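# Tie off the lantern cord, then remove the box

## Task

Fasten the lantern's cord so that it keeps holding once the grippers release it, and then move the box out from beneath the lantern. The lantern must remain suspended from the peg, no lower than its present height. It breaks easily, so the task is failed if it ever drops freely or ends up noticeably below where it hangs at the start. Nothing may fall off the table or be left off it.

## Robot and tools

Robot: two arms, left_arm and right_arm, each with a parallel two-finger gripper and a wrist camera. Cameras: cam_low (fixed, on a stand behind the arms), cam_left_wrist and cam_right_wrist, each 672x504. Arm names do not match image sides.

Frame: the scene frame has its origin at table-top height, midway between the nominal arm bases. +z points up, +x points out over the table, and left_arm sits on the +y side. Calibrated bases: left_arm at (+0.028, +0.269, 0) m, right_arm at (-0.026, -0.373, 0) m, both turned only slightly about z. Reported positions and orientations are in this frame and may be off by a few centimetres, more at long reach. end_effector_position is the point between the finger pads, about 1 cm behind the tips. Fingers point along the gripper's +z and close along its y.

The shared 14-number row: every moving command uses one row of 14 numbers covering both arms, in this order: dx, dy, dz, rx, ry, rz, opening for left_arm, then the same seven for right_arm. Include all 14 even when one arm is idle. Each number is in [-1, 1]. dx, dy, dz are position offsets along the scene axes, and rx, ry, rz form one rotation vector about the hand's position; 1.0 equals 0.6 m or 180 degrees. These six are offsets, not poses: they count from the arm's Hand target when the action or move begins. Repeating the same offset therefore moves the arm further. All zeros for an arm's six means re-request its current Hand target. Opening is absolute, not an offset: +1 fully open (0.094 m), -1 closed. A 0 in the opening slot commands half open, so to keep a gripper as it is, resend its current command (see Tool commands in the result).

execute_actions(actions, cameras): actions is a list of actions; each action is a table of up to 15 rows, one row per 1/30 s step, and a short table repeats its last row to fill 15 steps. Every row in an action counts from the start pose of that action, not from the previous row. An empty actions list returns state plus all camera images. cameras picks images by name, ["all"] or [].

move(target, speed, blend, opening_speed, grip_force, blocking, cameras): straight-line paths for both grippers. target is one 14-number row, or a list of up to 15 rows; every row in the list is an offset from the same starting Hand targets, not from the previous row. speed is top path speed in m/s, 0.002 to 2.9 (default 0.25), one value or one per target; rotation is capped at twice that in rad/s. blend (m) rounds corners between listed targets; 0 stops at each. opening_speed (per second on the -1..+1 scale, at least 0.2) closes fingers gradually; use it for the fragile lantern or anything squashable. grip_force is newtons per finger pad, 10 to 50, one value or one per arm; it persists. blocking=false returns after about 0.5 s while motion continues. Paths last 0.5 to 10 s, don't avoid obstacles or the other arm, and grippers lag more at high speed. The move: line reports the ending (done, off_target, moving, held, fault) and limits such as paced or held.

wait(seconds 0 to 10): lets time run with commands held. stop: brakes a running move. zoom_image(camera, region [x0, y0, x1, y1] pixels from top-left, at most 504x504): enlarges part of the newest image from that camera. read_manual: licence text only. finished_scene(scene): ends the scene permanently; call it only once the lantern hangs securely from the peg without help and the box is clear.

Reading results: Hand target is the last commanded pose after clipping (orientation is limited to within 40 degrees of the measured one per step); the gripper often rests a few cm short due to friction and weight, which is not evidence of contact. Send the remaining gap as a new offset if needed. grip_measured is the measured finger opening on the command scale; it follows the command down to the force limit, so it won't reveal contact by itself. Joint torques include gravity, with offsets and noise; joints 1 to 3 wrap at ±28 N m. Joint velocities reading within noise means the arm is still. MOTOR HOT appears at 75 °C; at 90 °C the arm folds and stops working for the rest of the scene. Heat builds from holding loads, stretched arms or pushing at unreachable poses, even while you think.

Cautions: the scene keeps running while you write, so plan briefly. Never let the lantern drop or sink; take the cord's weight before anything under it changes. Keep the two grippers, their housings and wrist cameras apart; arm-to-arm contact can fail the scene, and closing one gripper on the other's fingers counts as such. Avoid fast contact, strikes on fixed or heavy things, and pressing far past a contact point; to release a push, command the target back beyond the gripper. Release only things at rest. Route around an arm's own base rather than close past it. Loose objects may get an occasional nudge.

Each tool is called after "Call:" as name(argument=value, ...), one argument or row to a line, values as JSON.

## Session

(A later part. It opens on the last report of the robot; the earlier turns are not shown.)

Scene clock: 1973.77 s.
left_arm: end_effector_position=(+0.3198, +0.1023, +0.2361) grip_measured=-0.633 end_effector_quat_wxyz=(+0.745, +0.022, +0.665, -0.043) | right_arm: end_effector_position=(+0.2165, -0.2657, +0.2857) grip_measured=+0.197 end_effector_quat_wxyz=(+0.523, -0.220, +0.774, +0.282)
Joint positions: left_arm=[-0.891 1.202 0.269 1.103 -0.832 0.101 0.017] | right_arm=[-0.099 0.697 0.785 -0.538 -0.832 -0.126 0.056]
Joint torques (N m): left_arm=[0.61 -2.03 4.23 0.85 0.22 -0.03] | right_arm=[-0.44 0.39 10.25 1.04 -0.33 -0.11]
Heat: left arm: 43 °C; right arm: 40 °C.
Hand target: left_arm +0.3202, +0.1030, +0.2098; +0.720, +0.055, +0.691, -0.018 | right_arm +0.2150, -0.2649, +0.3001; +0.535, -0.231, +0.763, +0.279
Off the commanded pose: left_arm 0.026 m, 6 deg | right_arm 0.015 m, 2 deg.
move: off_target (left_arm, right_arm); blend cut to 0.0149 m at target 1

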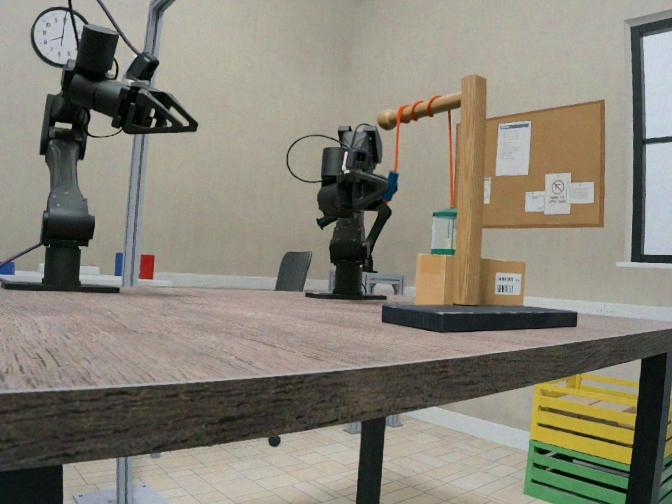

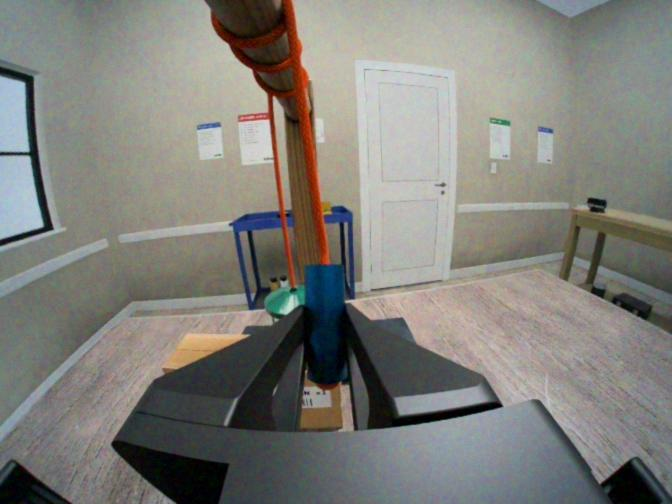

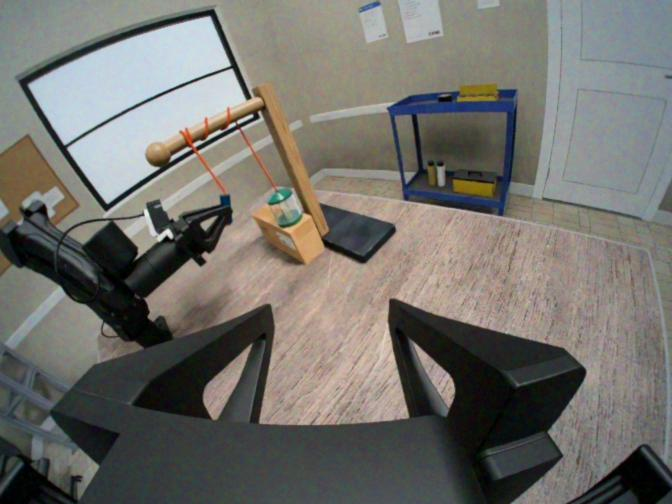

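Call:
move(
  target=[0.0, 0.01, 0.04, 0, 0, 0.0, -0.8, 0, 0, 0, 0, 0, 0, 0.2],
  speed=0.04,
  cameras=["cam_low", "cam_left_wrist"],
)

Call:
zoom_image(
  camera="cam_low",
  region=[340, 60, 500, 260],
)

Scene clock: 2010.50 s.
left_arm: end_effector_position=(+0.3178, +0.1098, +0.2379) grip_measured=-0.633 end_effector_quat_wxyz=(+0.731, +0.044, +0.681, -0.027) | right_arm: end_effector_position=(+0.2165, -0.2657, +0.2857) grip_measured=+0.197 end_effector_quat_wxyz=(+0.523, -0.220, +0.774, +0.282)
Joint positions: left_arm=[-0.872 1.078 0.283 0.896 -0.808 0.101 0.017] | right_arm=[-0.099 0.697 0.785 -0.538 -0.832 -0.126 0.056]
Joint torques (N m): left_arm=[0.7 -2.02 8.17 1 0.14 -0.04] | right_arm=[-0.44 0.38 10.25 1.04 -0.32 -0.1]
Heat: left arm: 39 °C; right arm: 40 °C.
Hand target: left_arm +0.3202, +0.1090, +0.2340; +0.721, +0.055, +0.691, -0.018 | right_arm +0.2150, -0.2649, +0.3001; +0.535, -0.231, +0.763, +0.279
Off the commanded pose: left_arm 0.005 m, 2 deg | right_arm 0.015 m, 2 deg.
move: off_target (right_arm)
Images, in order (width x height): cam_low 672x504, cam_left_wrist 672x504.

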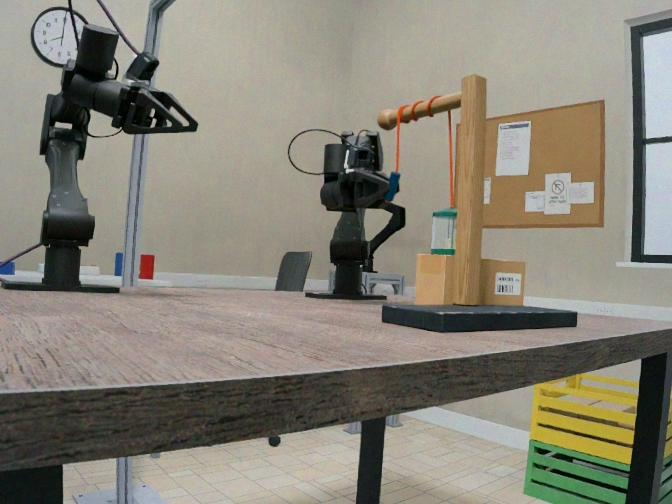

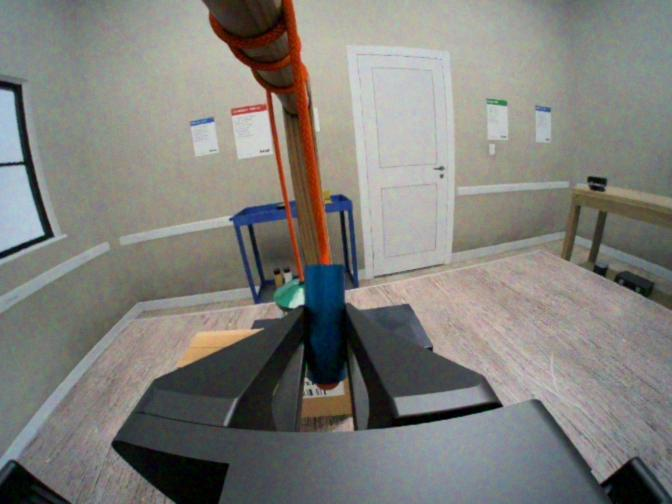

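Scaled by 2.520 from the camera's 672x504 image, which has a finer 960x720 frame.

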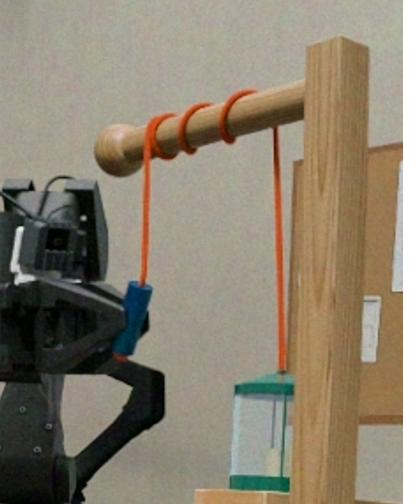

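Call:
move(
  target=[0.0, 0.0, 0.0, 0, 0, 0.0, -0.45, 0, 0, 0, 0, 0, 0, 0.2],
  speed=0.04,
  opening_speed=0.2,
  cameras=["cam_low", "cam_left_wrist", "cam_right_wrist"],
)

Call:
zoom_image(
  camera="cam_low",
  region=[340, 60, 500, 260],
)

Call:
zoom_image(
  camera="cam_left_wrist",
  region=[200, 180, 440, 440],
)

Scene clock: 2022.17 s.
left_arm: end_effector_position=(+0.3183, +0.1084, +0.2261) grip_measured=-0.451 end_effector_quat_wxyz=(+0.717, +0.062, +0.695, -0.012) | right_arm: end_effector_position=(+0.2165, -0.2657, +0.2857) grip_measured=+0.197 end_effector_quat_wxyz=(+0.523, -0.220, +0.774, +0.282)
Joint positions: left_arm=[-0.872 1.078 0.283 0.834 -0.804 0.1 0.026] | right_arm=[-0.099 0.697 0.785 -0.538 -0.832 -0.126 0.056]
Joint torques (N m): left_arm=[0.77 -2.32 8.39 1.57 0.09 -0.08] | right_arm=[-0.46 0.38 10.25 1.04 -0.33 -0.1]
Heat: left arm: 38 °C; right arm: 40 °C.
Hand target: left_arm +0.3202, +0.1090, +0.2340; +0.721, +0.055, +0.691, -0.018 | right_arm +0.2150, -0.2649, +0.3001; +0.535, -0.231, +0.763, +0.279
Off the commanded pose: left_arm 0.008 m, 1 deg | right_arm 0.015 m, 2 deg.
move: off_target (right_arm)

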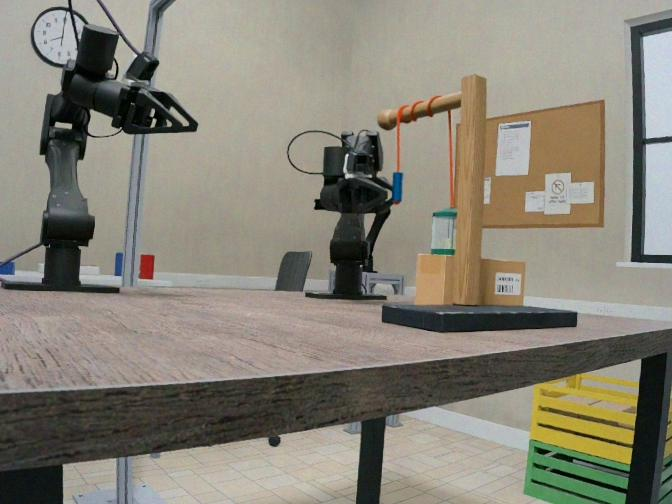

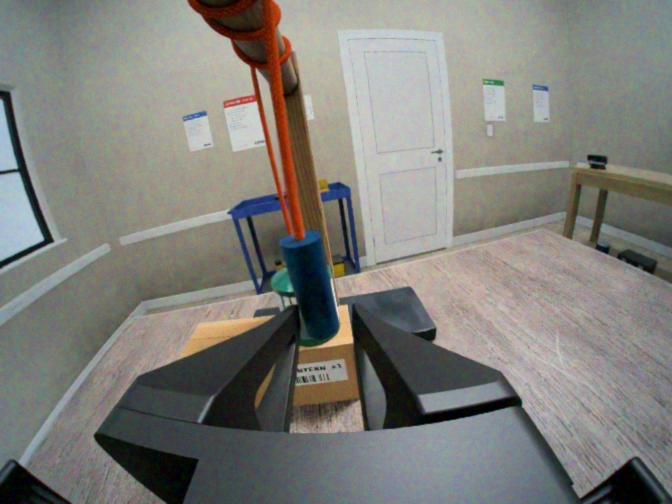

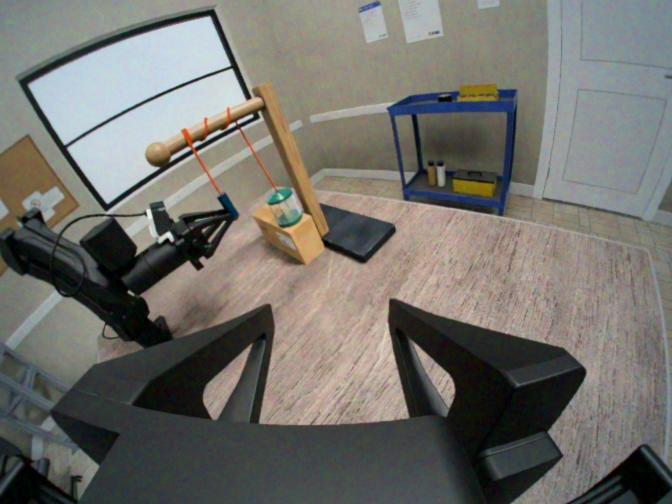

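Scaled by 2.520 from the camera's 672x504 image, which has a finer 960x720 frame.

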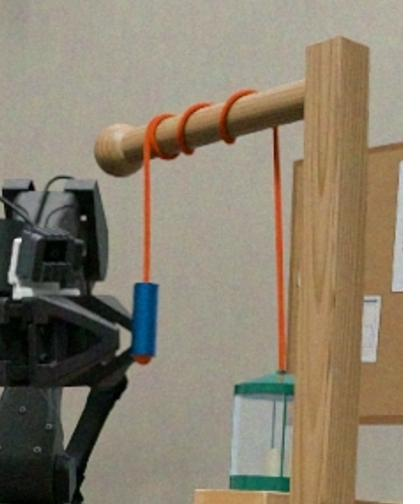

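Scaled by 1.938 from the camera's 672x504 image, which has a finer 960x720 frame.

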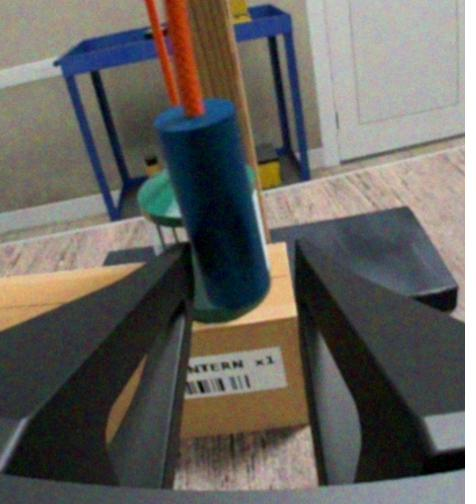

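Call:
move(
  target=[
    [-0.1833, 0.0167, -0.01, 0, 0, 0.0, -0.45, 0, 0, 0, 0, 0, 0, 0.2],
    [-0.2, 0.2, 0.05, 0, 0, 0.04, -0.2, 0, 0, 0, 0, 0, 0, 0.2],
  ],
  speed=0.12,
  blend=[0.02, 0],
  cameras=["cam_low", "cam_left_wrist", "cam_right_wrist"],
)

Call:
zoom_image(
  camera="cam_low",
  region=[340, 60, 500, 260],
)

Call:
zoom_image(
  camera="cam_left_wrist",
  region=[240, 120, 500, 400],
)

Call:
zoom_image(
  camera="cam_right_wrist",
  region=[110, 60, 340, 260],
)

Scene clock: 2042.30 s.
left_arm: end_effector_position=(+0.2091, +0.2221, +0.2602) grip_measured=-0.201 end_effector_quat_wxyz=(+0.708, +0.036, +0.705, +0.029) | right_arm: end_effector_position=(+0.2165, -0.2657, +0.2857) grip_measured=+0.197 end_effector_quat_wxyz=(+0.523, -0.220, +0.774, +0.282)
Joint positions: left_arm=[-1.538 0.034 0.127 0.681 -1.564 0.865 0.038] | right_arm=[-0.099 0.697 0.785 -0.538 -0.832 -0.126 0.056]
Joint torques (N m): left_arm=[0.76 2.18 6.91 0.81 0.47 0.08] | right_arm=[-0.46 0.39 10.25 1.04 -0.33 -0.1]
Heat: left arm: 39 °C; right arm: 40 °C.
Hand target: left_arm +0.2002, +0.2290, +0.2640; +0.720, +0.012, +0.693, +0.027 | right_arm +0.2150, -0.2649, +0.3001; +0.535, -0.231, +0.763, +0.279
Off the commanded pose: left_arm 0.012 m, 3 deg | right_arm 0.015 m, 2 deg.
move: off_target (left_arm, right_arm); target 2's new opening was sent with left_arm's hand 0.012 m and 3 deg from that target

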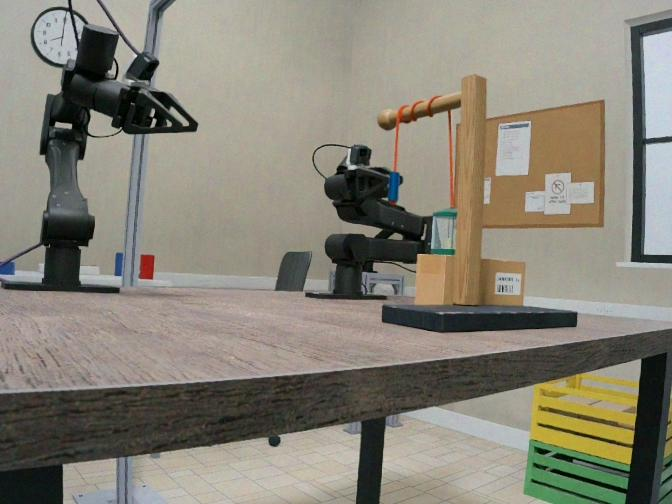

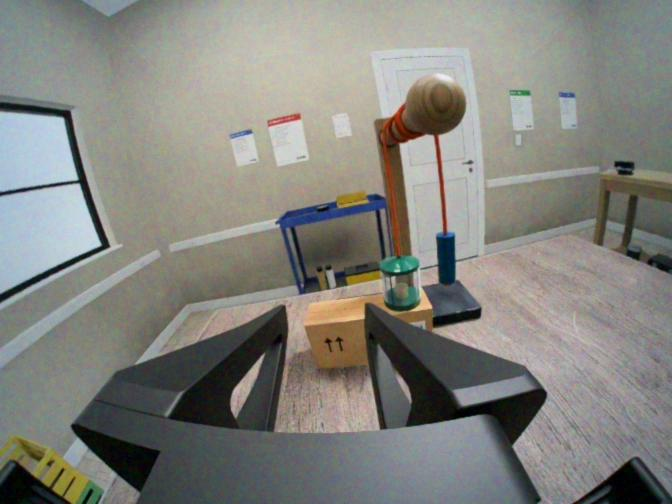

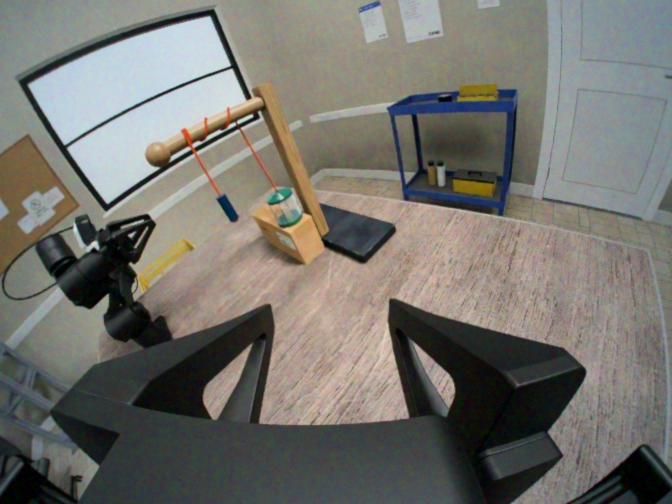

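Scaled by 2.520 from the camera's 672x504 image, which has a finer 960x720 frame.

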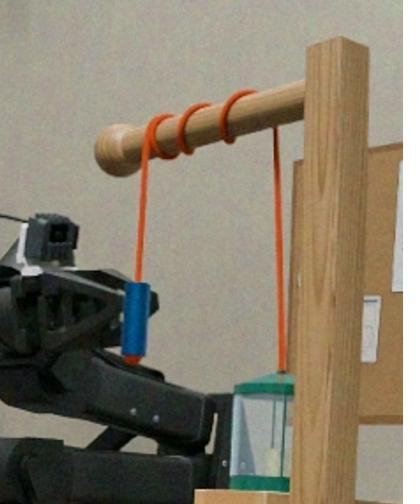

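Scaled by 1.800 from the camera's 672x504 image, which has a finer 960x720 frame.

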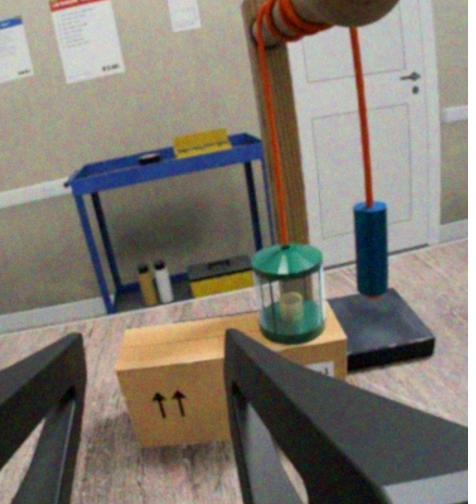

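Scaled by 2.191 from the camera's 672x504 image, which has a finer 960x720 frame.

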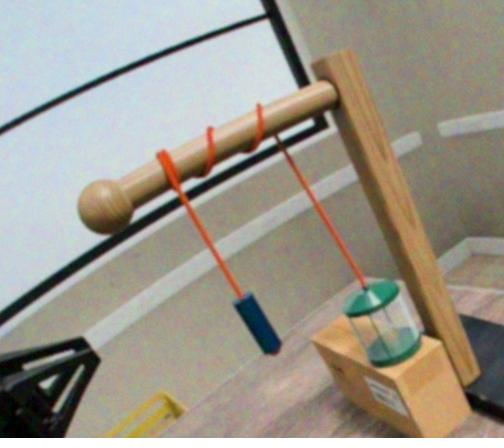

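Call:
move(
  target=[0.03, 0.0, 0.05, 0, 0, 0, -0.2, 0.0583, 0.4333, -0.083, 0.0194, -0.1036, 0.0116, 0.1],
  speed=0.18,
  cameras=["all"],
)

Call:
zoom_image(
  camera="cam_right_wrist",
  region=[200, 80, 500, 380],
)

Scene clock: 2081.77 s.
left_arm: end_effector_position=(+0.2147, +0.2260, +0.2830) grip_measured=-0.201 end_effector_quat_wxyz=(+0.722, +0.014, +0.690, +0.050) | right_arm: end_effector_position=(+0.2464, -0.0106, +0.2292) grip_measured=+0.102 end_effector_quat_wxyz=(+0.634, -0.281, +0.671, +0.261)
Joint positions: left_arm=[-1.421 0.117 0.208 0.563 -1.493 0.743 0.038] | right_arm=[1.027 1.474 0.66 0.753 0.224 0.008 0.052]
Joint torques (N m): left_arm=[0.76 3.32 8.91 0.78 0.47 -0.08] | right_arm=[0.1 -5.39 9.68 1.68 0.05 -0.05]
Heat: left arm: 37 °C; right arm: 40 °C.
Hand target: left_arm +0.2182, +0.2290, +0.2939; +0.720, +0.012, +0.693, +0.027 | right_arm +0.2500, -0.0049, +0.2503; +0.653, -0.271, +0.653, +0.271
Off the commanded pose: left_arm 0.012 m, 3 deg | right_arm 0.022 m, 3 deg.
move: off_target (left_arm, right_arm)

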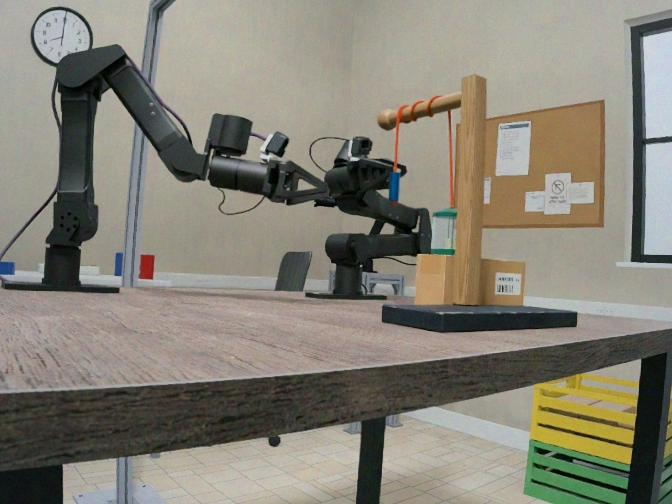

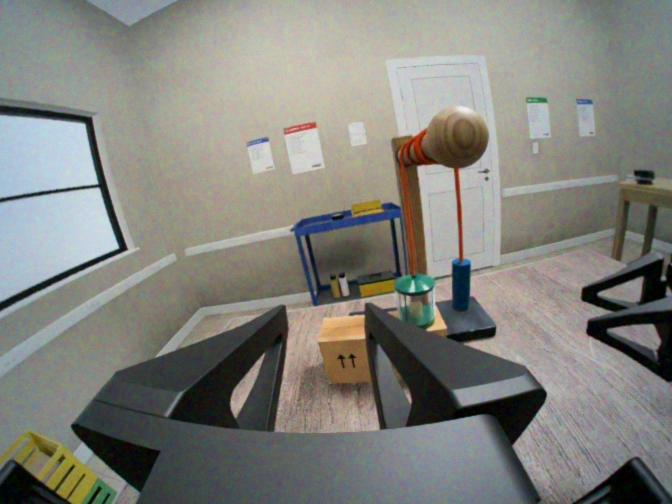

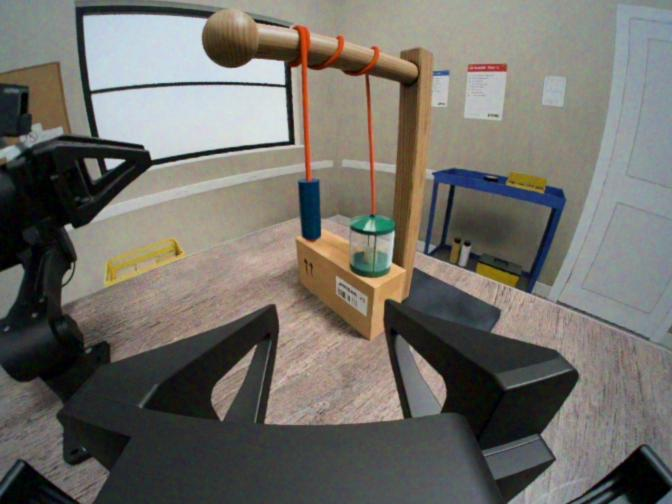

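Scaled by 1.680 from the camera's 672x504 image, which has a finer 960x720 frame.

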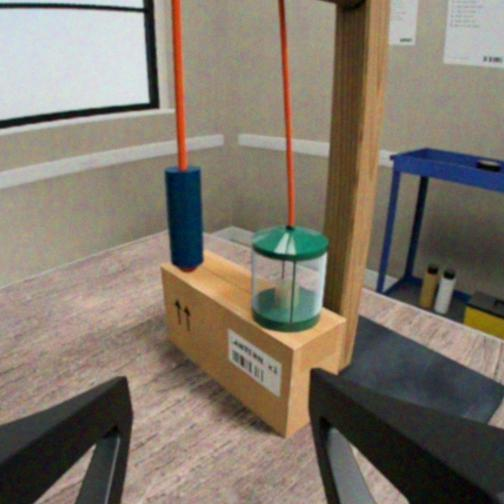

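Call:
move(
  target=[0, 0.0, 0, 0, 0, 0, -0.2, 0.0827, 0.1243, 0.0262, 0, 0, 0, 0.0],
  speed=0.1,
  cameras=["cam_low", "cam_right_wrist"],
)

Call:
zoom_image(
  camera="cam_right_wrist",
  region=[200, 80, 500, 380],
)

Scene clock: 2113.80 s.
left_arm: end_effector_position=(+0.2147, +0.2260, +0.2830) grip_measured=-0.201 end_effector_quat_wxyz=(+0.722, +0.014, +0.690, +0.050) | right_arm: end_effector_position=(+0.2947, +0.0664, +0.2543) grip_measured=+0.003 end_effector_quat_wxyz=(+0.645, -0.273, +0.661, +0.269)
Joint positions: left_arm=[-1.421 0.117 0.208 0.563 -1.492 0.742 0.038] | right_arm=[1.027 1.774 1.051 0.7 0.225 0.008 0.047]
Joint torques (N m): left_arm=[0.5 3.32 8.64 0.91 0.47 0.04] | right_arm=[-0.47 -8.43 10.03 1.33 -0.03 -0.05]
Heat: left arm: 37 °C; right arm: 41 °C.
Hand target: left_arm +0.2147, +0.2290, +0.2935; +0.727, +0.003, +0.686, +0.036 (not the last commanded pose) | right_arm +0.2997, +0.0697, +0.2659; +0.653, -0.271, +0.653, +0.271
Off the commanded pose: left_arm 0.012 m, 3 deg | right_arm 0.013 m, 1 deg.
move: off_target (left_arm, right_arm)
Images, in order (width x height): cam_low 672x504, cam_right_wrist 672x504.

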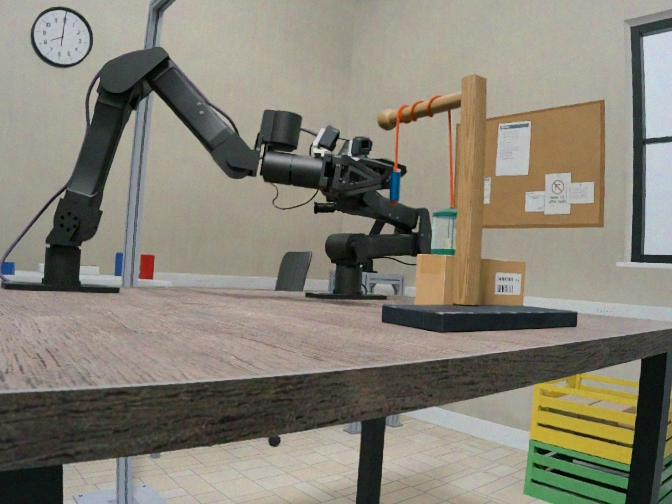

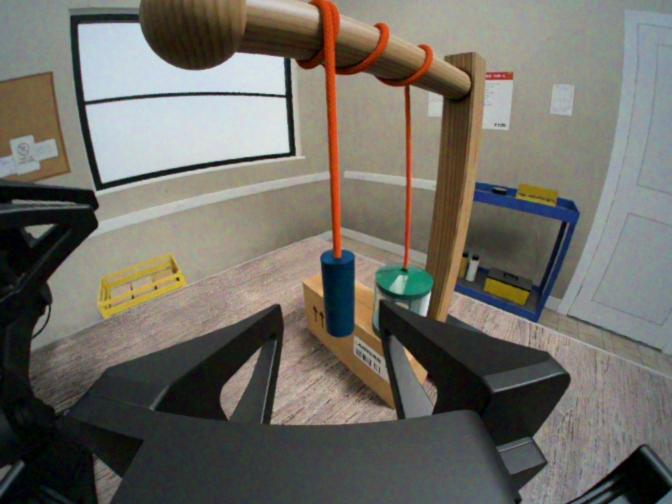

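Scaled by 1.680 from the camera's 672x504 image, which has a finer 960x720 frame.

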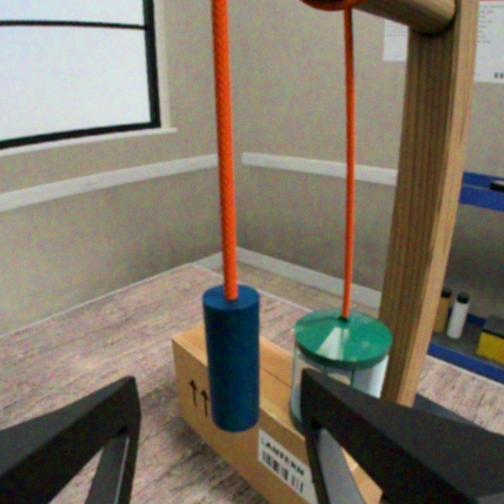

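Call:
move(
  target=[
    [0, 0, 0, 0, 0, 0, -0.2, 0.0075, -0.0075, -0.0288, 0, 0, 0, 0.0],
    [0, 0, 0, 0, 0, 0, -0.2, 0.065, 0.0485, -0.0288, 0, 0, 0, 0.0],
  ],
  speed=0.06,
  blend=[0.005, 0],
  cameras=["cam_low", "cam_right_wrist"],
)

Call:
zoom_image(
  camera="cam_right_wrist",
  region=[200, 130, 480, 410],
)

Call:
zoom_image(
  camera="cam_low",
  region=[320, 80, 500, 260],
)

Scene clock: 2137.30 s.
left_arm: end_effector_position=(+0.2147, +0.2260, +0.2830) grip_measured=-0.201 end_effector_quat_wxyz=(+0.722, +0.014, +0.690, +0.050) | right_arm: end_effector_position=(+0.3340, +0.0947, +0.2376) grip_measured=+0.003 end_effector_quat_wxyz=(+0.646, -0.271, +0.662, +0.267)
Joint positions: left_arm=[-1.421 0.117 0.208 0.563 -1.492 0.742 0.038] | right_arm=[0.986 1.96 1.226 0.711 0.19 0.007 0.047]
Joint torques (N m): left_arm=[0.55 3.29 8.62 0.91 0.47 0.04] | right_arm=[-0.46 -9.99 10.09 1.34 -0.1 -0.05]
Heat: left arm: 37 °C; right arm: 40 °C.
Hand target: left_arm +0.2147, +0.2290, +0.2935; +0.727, +0.003, +0.686, +0.036 | right_arm +0.3385, +0.0989, +0.2487; +0.653, -0.271, +0.653, +0.271
Off the commanded pose: left_arm 0.011 m, 2 deg | right_arm 0.013 m, 1 deg.
move: off_target (left_arm, right_arm)
Images, in order (width x height): cam_low 672x504, cam_right_wrist 672x504.

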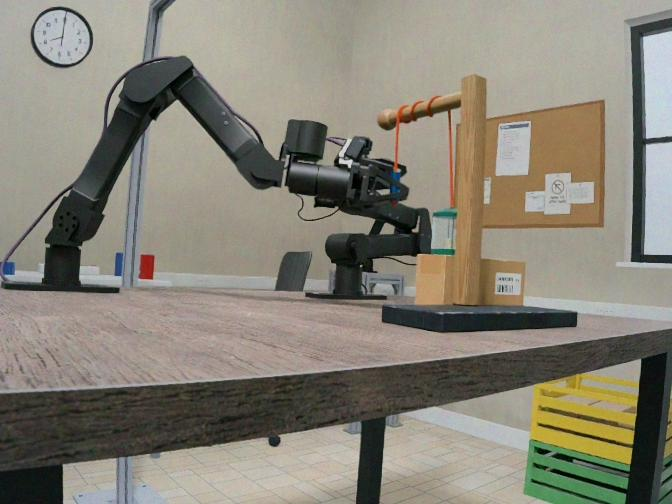

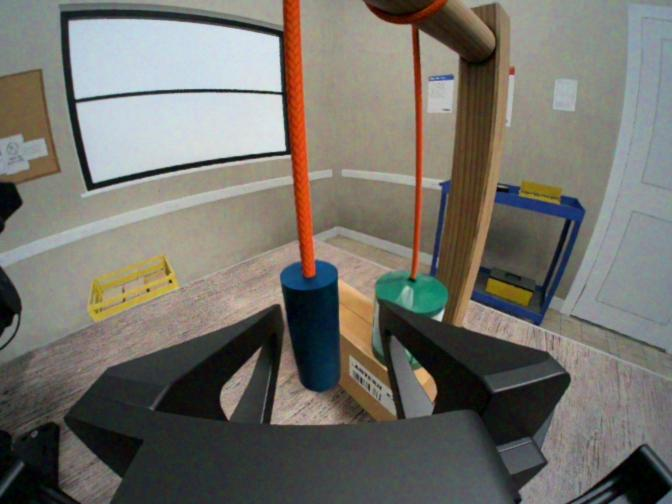

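Scaled by 1.800 from the camera's 672x504 image, which has a finer 960x720 frame.

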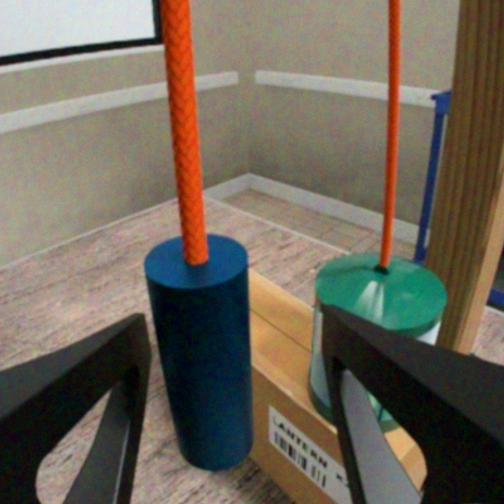

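Scaled by 2.800 from the camera's 672x504 image, which has a finer 960x720 frame.

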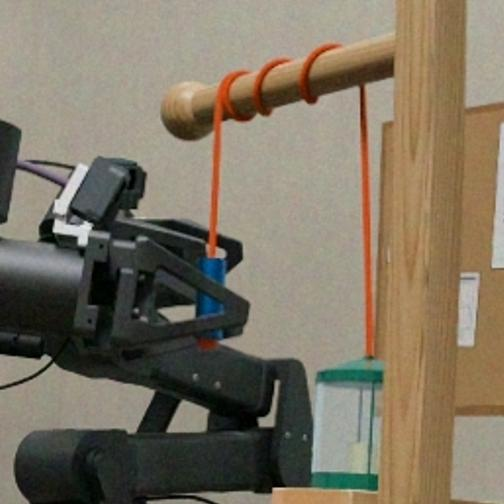

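Call:
move(
  target=[0, 0, 0, 0, 0, 0, -0.2, -0.0045, 0.0095, 0.0, 0, 0, 0, 0.0],
  speed=0.05,
)

Call:
move(
  target=[0, 0, 0, 0, 0, 0, -0.2, 0, 0, 0.0, 0, 0, 0, -0.8],
  speed=0.05,
  opening_speed=0.5,
  cameras=["cam_low", "cam_right_wrist"],
)

Call:
zoom_image(
  camera="cam_low",
  region=[320, 80, 500, 260],
)

Scene clock: 2153.77 s.
left_arm: end_effector_position=(+0.2147, +0.2260, +0.2830) grip_measured=-0.201 end_effector_quat_wxyz=(+0.722, +0.014, +0.690, +0.050) | right_arm: end_effector_position=(+0.3358, +0.0973, +0.2385) grip_measured=+0.003 end_effector_quat_wxyz=(+0.647, -0.271, +0.661, +0.267)
Joint positions: left_arm=[-1.421 0.117 0.208 0.563 -1.492 0.742 0.038] | right_arm=[0.986 1.969 1.242 0.706 0.19 0.007 0.047]
Joint torques (N m): left_arm=[0.47 3.33 8.66 0.93 0.47 0.04] | right_arm=[0.54 -9.99 10.1 1.34 0.03 -0.04]
Heat: left arm: 37 °C; right arm: 41 °C.
Hand target: left_arm +0.2147, +0.2290, +0.2935; +0.727, +0.003, +0.686, +0.036 | right_arm +0.3359, +0.1045, +0.2488; +0.653, -0.271, +0.653, +0.271
Off the commanded pose: left_arm 0.011 m, 2 deg | right_arm 0.012 m, 1 deg.
move: off_target (left_arm, right_arm)

Scene clock: 2155.57 s.
left_arm: end_effector_position=(+0.2147, +0.2260, +0.2830) grip_measured=-0.201 end_effector_quat_wxyz=(+0.722, +0.014, +0.690, +0.050) | right_arm: end_effector_position=(+0.3358, +0.0973, +0.2384) grip_measured=-0.637 end_effector_quat_wxyz=(+0.646, -0.271, +0.661, +0.267)
Joint positions: left_arm=[-1.421 0.117 0.208 0.563 -1.492 0.742 0.038] | right_arm=[0.986 1.969 1.242 0.705 0.19 0.007 0.017]
Joint torques (N m): left_arm=[0.5 3.29 8.64 0.91 0.47 0.04] | right_arm=[0.54 -9.99 10.09 1.33 0.03 -0.04]
Heat: left arm: 37 °C; right arm: 41 °C.
Hand target: left_arm +0.2147, +0.2290, +0.2935; +0.727, +0.003, +0.686, +0.036 | right_arm +0.3359, +0.1045, +0.2488; +0.653, -0.271, +0.653, +0.271
Off the commanded pose: left_arm 0.011 m, 2 deg | right_arm 0.013 m, 1 deg.
move: off_target (left_arm, right_arm)
Images, in order (width x height): cam_low 672x504, cam_right_wrist 672x504.

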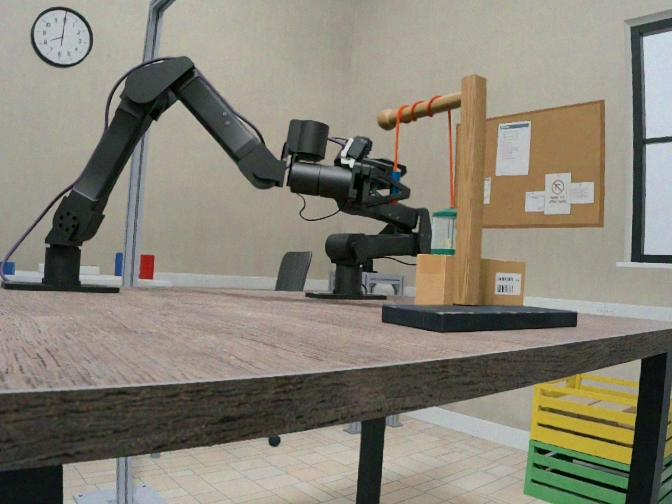

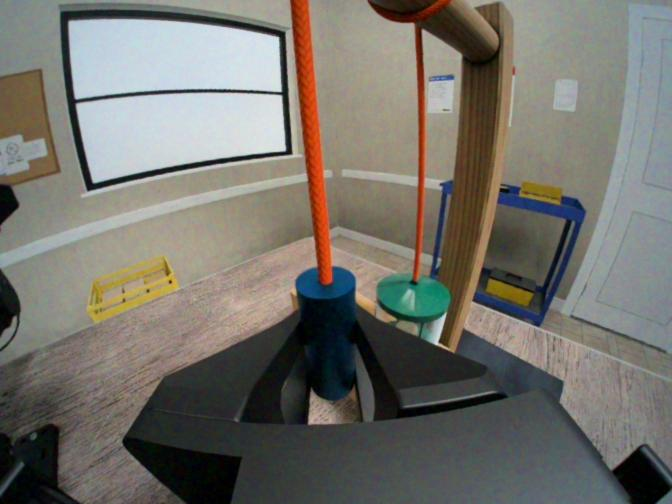

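Scaled by 2.800 from the camera's 672x504 image, which has a finer 960x720 frame.

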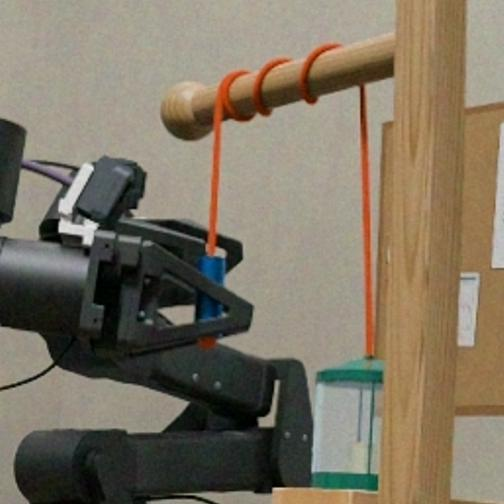

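Call:
move(
  target=[0, 0, 0, 0, 0, 0, -0.2, 0, -0.1, 0.04, 0, 0, 0, -0.8],
  speed=0.06,
  cameras=["cam_low", "cam_right_wrist", "cam_left_wrist"],
)

Call:
zoom_image(
  camera="cam_low",
  region=[320, 80, 500, 260],
)

Call:
zoom_image(
  camera="cam_left_wrist",
  region=[300, 90, 520, 370],
)

Scene clock: 2171.70 s.
left_arm: end_effector_position=(+0.2147, +0.2260, +0.2830) grip_measured=-0.201 end_effector_quat_wxyz=(+0.722, +0.014, +0.690, +0.050) | right_arm: end_effector_position=(+0.3403, +0.0505, +0.2513) grip_measured=-0.637 end_effector_quat_wxyz=(+0.641, -0.273, +0.667, +0.264)
Joint positions: left_arm=[-1.421 0.117 0.208 0.563 -1.492 0.742 0.038] | right_arm=[0.907 1.821 1.114 0.668 0.113 0.007 0.017]
Joint torques (N m): left_arm=[0.47 3.3 8.66 0.93 0.47 0.04] | right_arm=[-0.34 -13.2 6.64 1.38 -0.09 -0.05]
Heat: left arm: 37 °C; right arm: 40 °C.
Hand target: left_arm +0.2147, +0.2290, +0.2935; +0.727, +0.003, +0.686, +0.036 | right_arm +0.3359, +0.0445, +0.2728; +0.653, -0.271, +0.653, +0.271
Off the commanded pose: left_arm 0.011 m, 2 deg | right_arm 0.023 m, 2 deg.
move: off_target (left_arm, right_arm)

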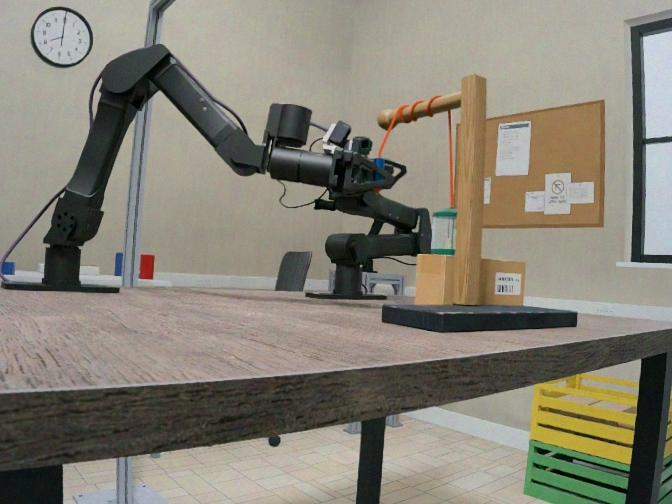

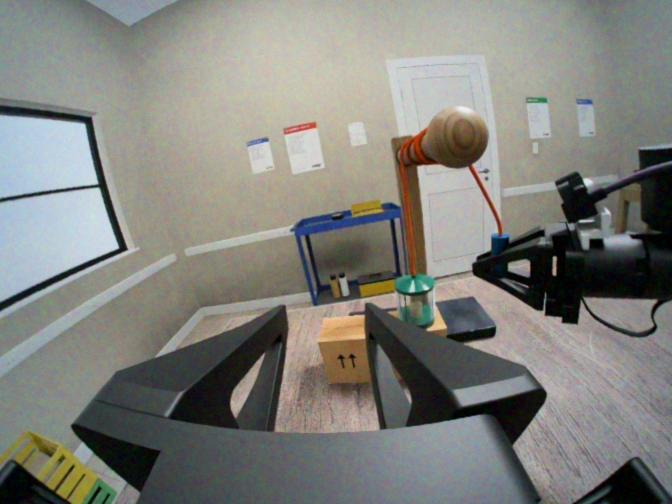

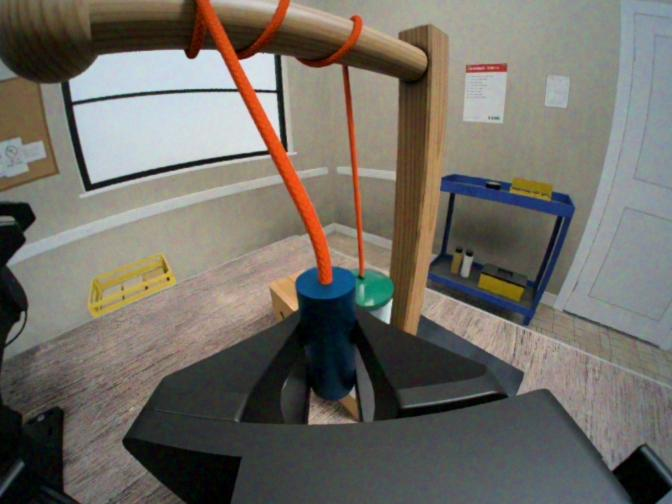

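Scaled by 2.800 from the camera's 672x504 image, which has a finer 960x720 frame.

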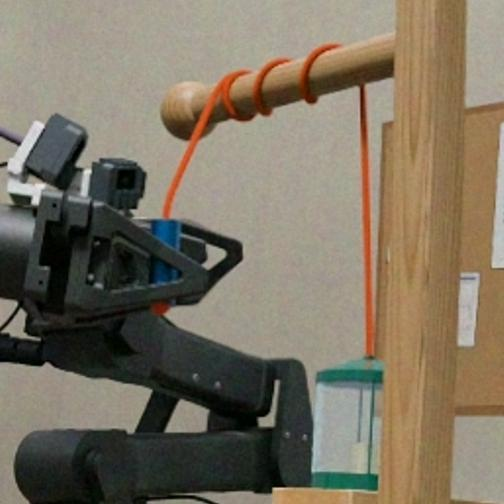

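Scaled by 1.800 from the camera's 672x504 image, which has a finer 960x720 frame.

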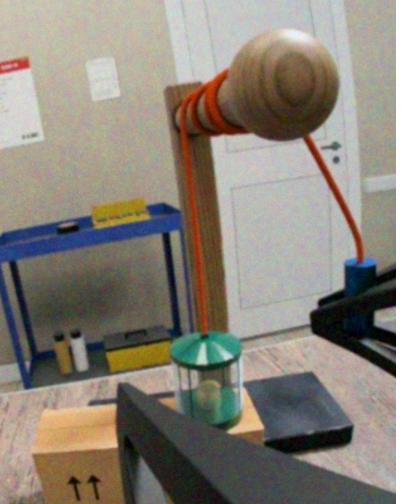

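Call:
move(
  target=[
    [0.1422, 0.0767, -0.0392, -0.003, 0.013, -0.174, 0.2, 0, 0, 0, 0, 0, 0, -0.8],
    [0.3288, -0.0483, -0.1142, -0.0062, 0.026, -0.348, 0.2, 0, 0, 0, 0, 0, 0, -0.8],
  ],
  speed=0.15,
  blend=[0.03, 0],
  cameras=["all"],
)

Call:
zoom_image(
  camera="cam_left_wrist",
  region=[200, 100, 480, 380],
)

Scene clock: 2234.83 s.
left_arm: end_effector_position=(+0.4096, +0.2031, +0.2223) grip_measured=+0.199 end_effector_quat_wxyz=(+0.615, +0.343, +0.620, -0.346) | right_arm: end_effector_position=(+0.3402, +0.0506, +0.2513) grip_measured=-0.637 end_effector_quat_wxyz=(+0.641, -0.273, +0.667, +0.264)
Joint positions: left_arm=[0.332 1.62 0.703 0.897 1.311 0.012 0.056] | right_arm=[0.907 1.821 1.114 0.668 0.112 0.007 0.017]
Joint torques (N m): left_arm=[-0.62 -3.92 8.51 1.44 0.24 -0.05] | right_arm=[-0.34 -13.19 6.65 1.38 -0.09 -0.05]
Heat: left arm: 37 °C; right arm: 39 °C.
Hand target: left_arm +0.4120, +0.2002, +0.2250; +0.613, +0.353, +0.612, -0.353 | right_arm +0.3359, +0.0445, +0.2729; +0.653, -0.271, +0.653, +0.271
Off the commanded pose: left_arm 0.005 m, 2 deg | right_arm 0.023 m, 2 deg.
move: off_target (right_arm)

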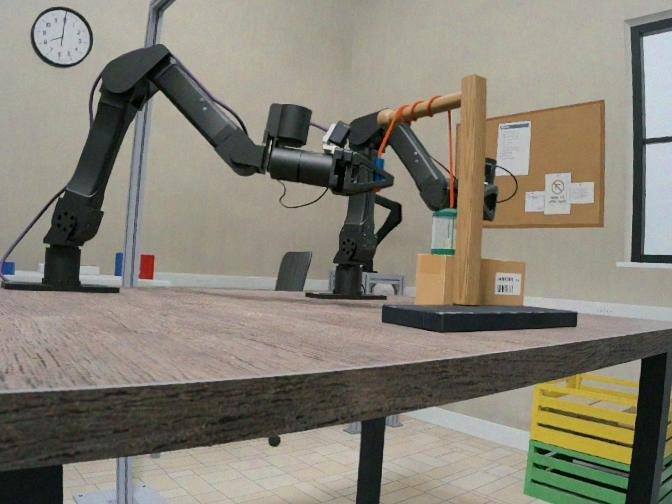

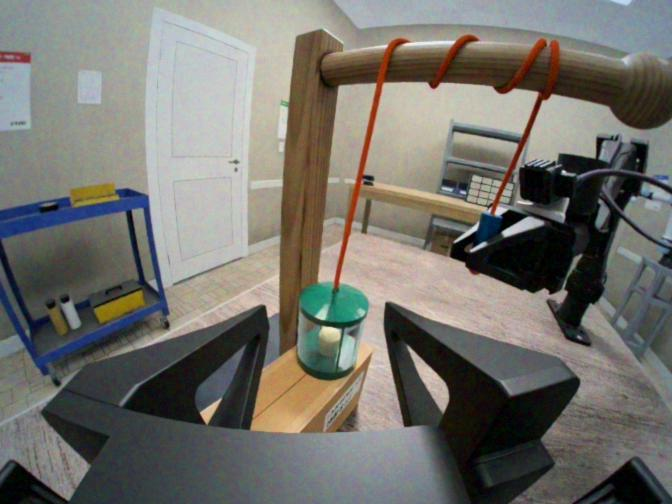

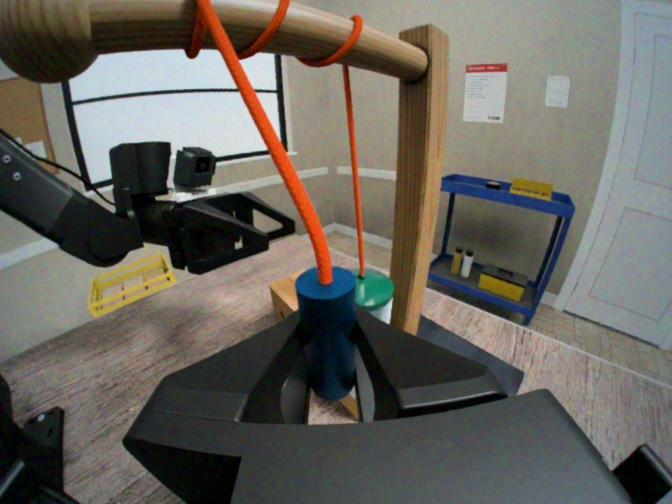

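Scaled by 1.800 from the camera's 672x504 image, which has a finer 960x720 frame.

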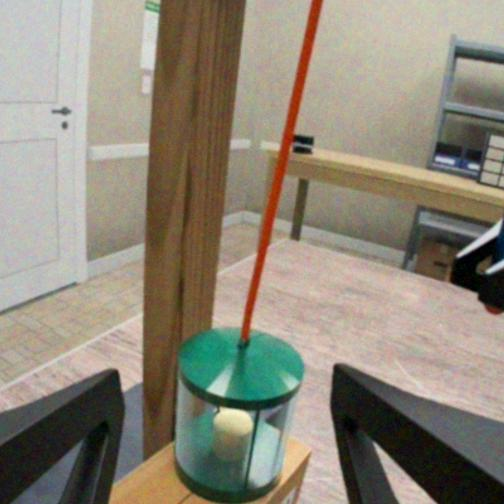

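Call:
move(
  target=[
    [-0.0142, -0.0088, -0.0067, 0, 0, 0, 0.2, 0, 0, 0, 0, 0, 0, -0.8],
    [0.0437, -0.1015, -0.0072, 0, 0, 0, 0.2, 0, 0, 0, 0, 0, 0, -0.8],
  ],
  speed=0.06,
  blend=[0.005, 0],
  cameras=["cam_low", "cam_left_wrist", "cam_right_wrist"],
)

Call:
zoom_image(
  camera="cam_left_wrist",
  region=[220, 120, 480, 380],
)

Scene clock: 2273.23 s.
left_arm: end_effector_position=(+0.4313, +0.1407, +0.2190) grip_measured=+0.199 end_effector_quat_wxyz=(+0.611, +0.354, +0.614, -0.353) | right_arm: end_effector_position=(+0.3402, +0.0506, +0.2513) grip_measured=-0.637 end_effector_quat_wxyz=(+0.641, -0.273, +0.667, +0.264)
Joint positions: left_arm=[0.124 1.683 0.752 0.925 1.132 0.005 0.056] | right_arm=[0.907 1.821 1.114 0.668 0.112 0.007 0.017]
Joint torques (N m): left_arm=[-0.54 -4.31 8.65 1.5 0 -0.07] | right_arm=[-0.35 -13.2 6.64 1.38 -0.09 -0.05]
Heat: left arm: 37 °C; right arm: 38 °C.
Hand target: left_arm +0.4382, +0.1393, +0.2207; +0.613, +0.353, +0.612, -0.353 | right_arm +0.3359, +0.0445, +0.2729; +0.653, -0.271, +0.653, +0.271
Off the commanded pose: left_arm 0.007 m, 0 deg | right_arm 0.023 m, 2 deg.
move: off_target (right_arm)

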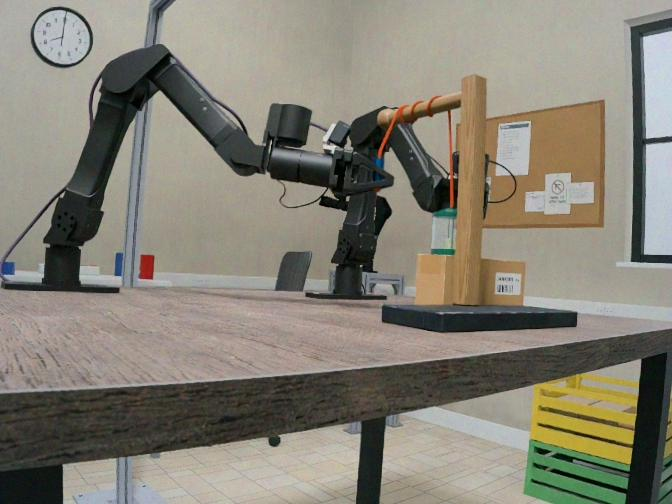

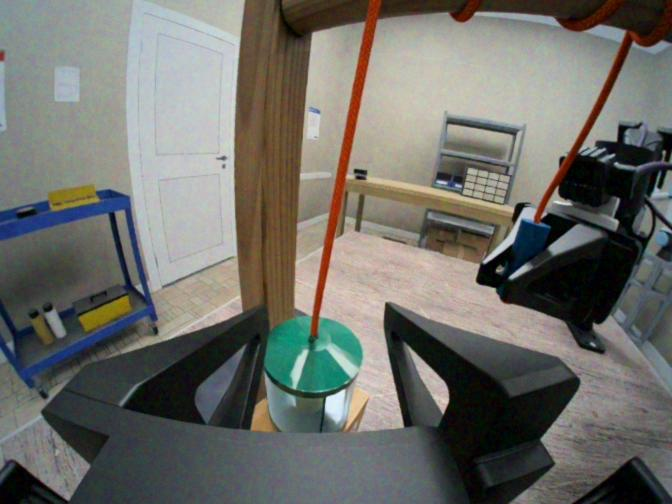

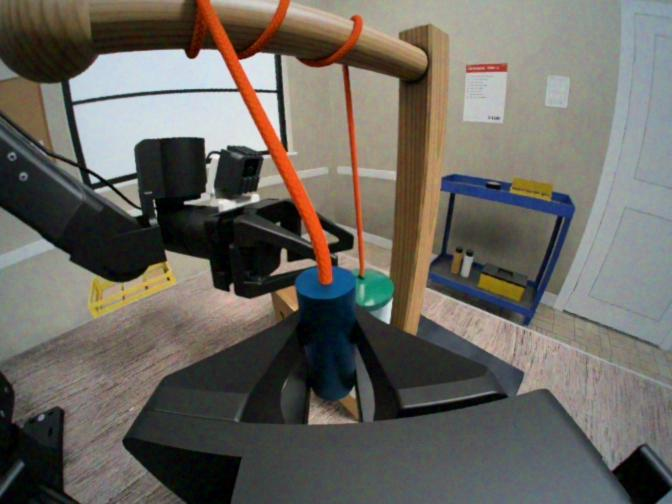

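Scaled by 1.938 from the camera's 672x504 image, which has a finer 960x720 frame.

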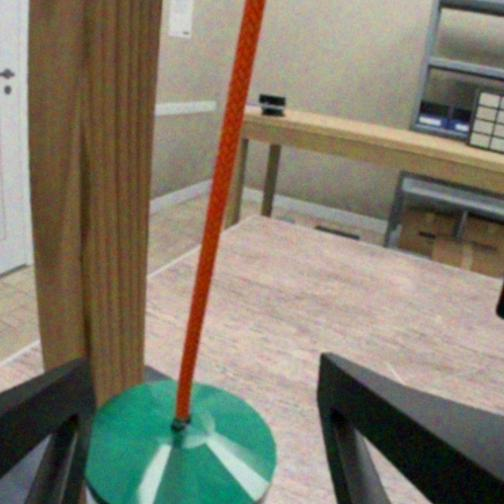

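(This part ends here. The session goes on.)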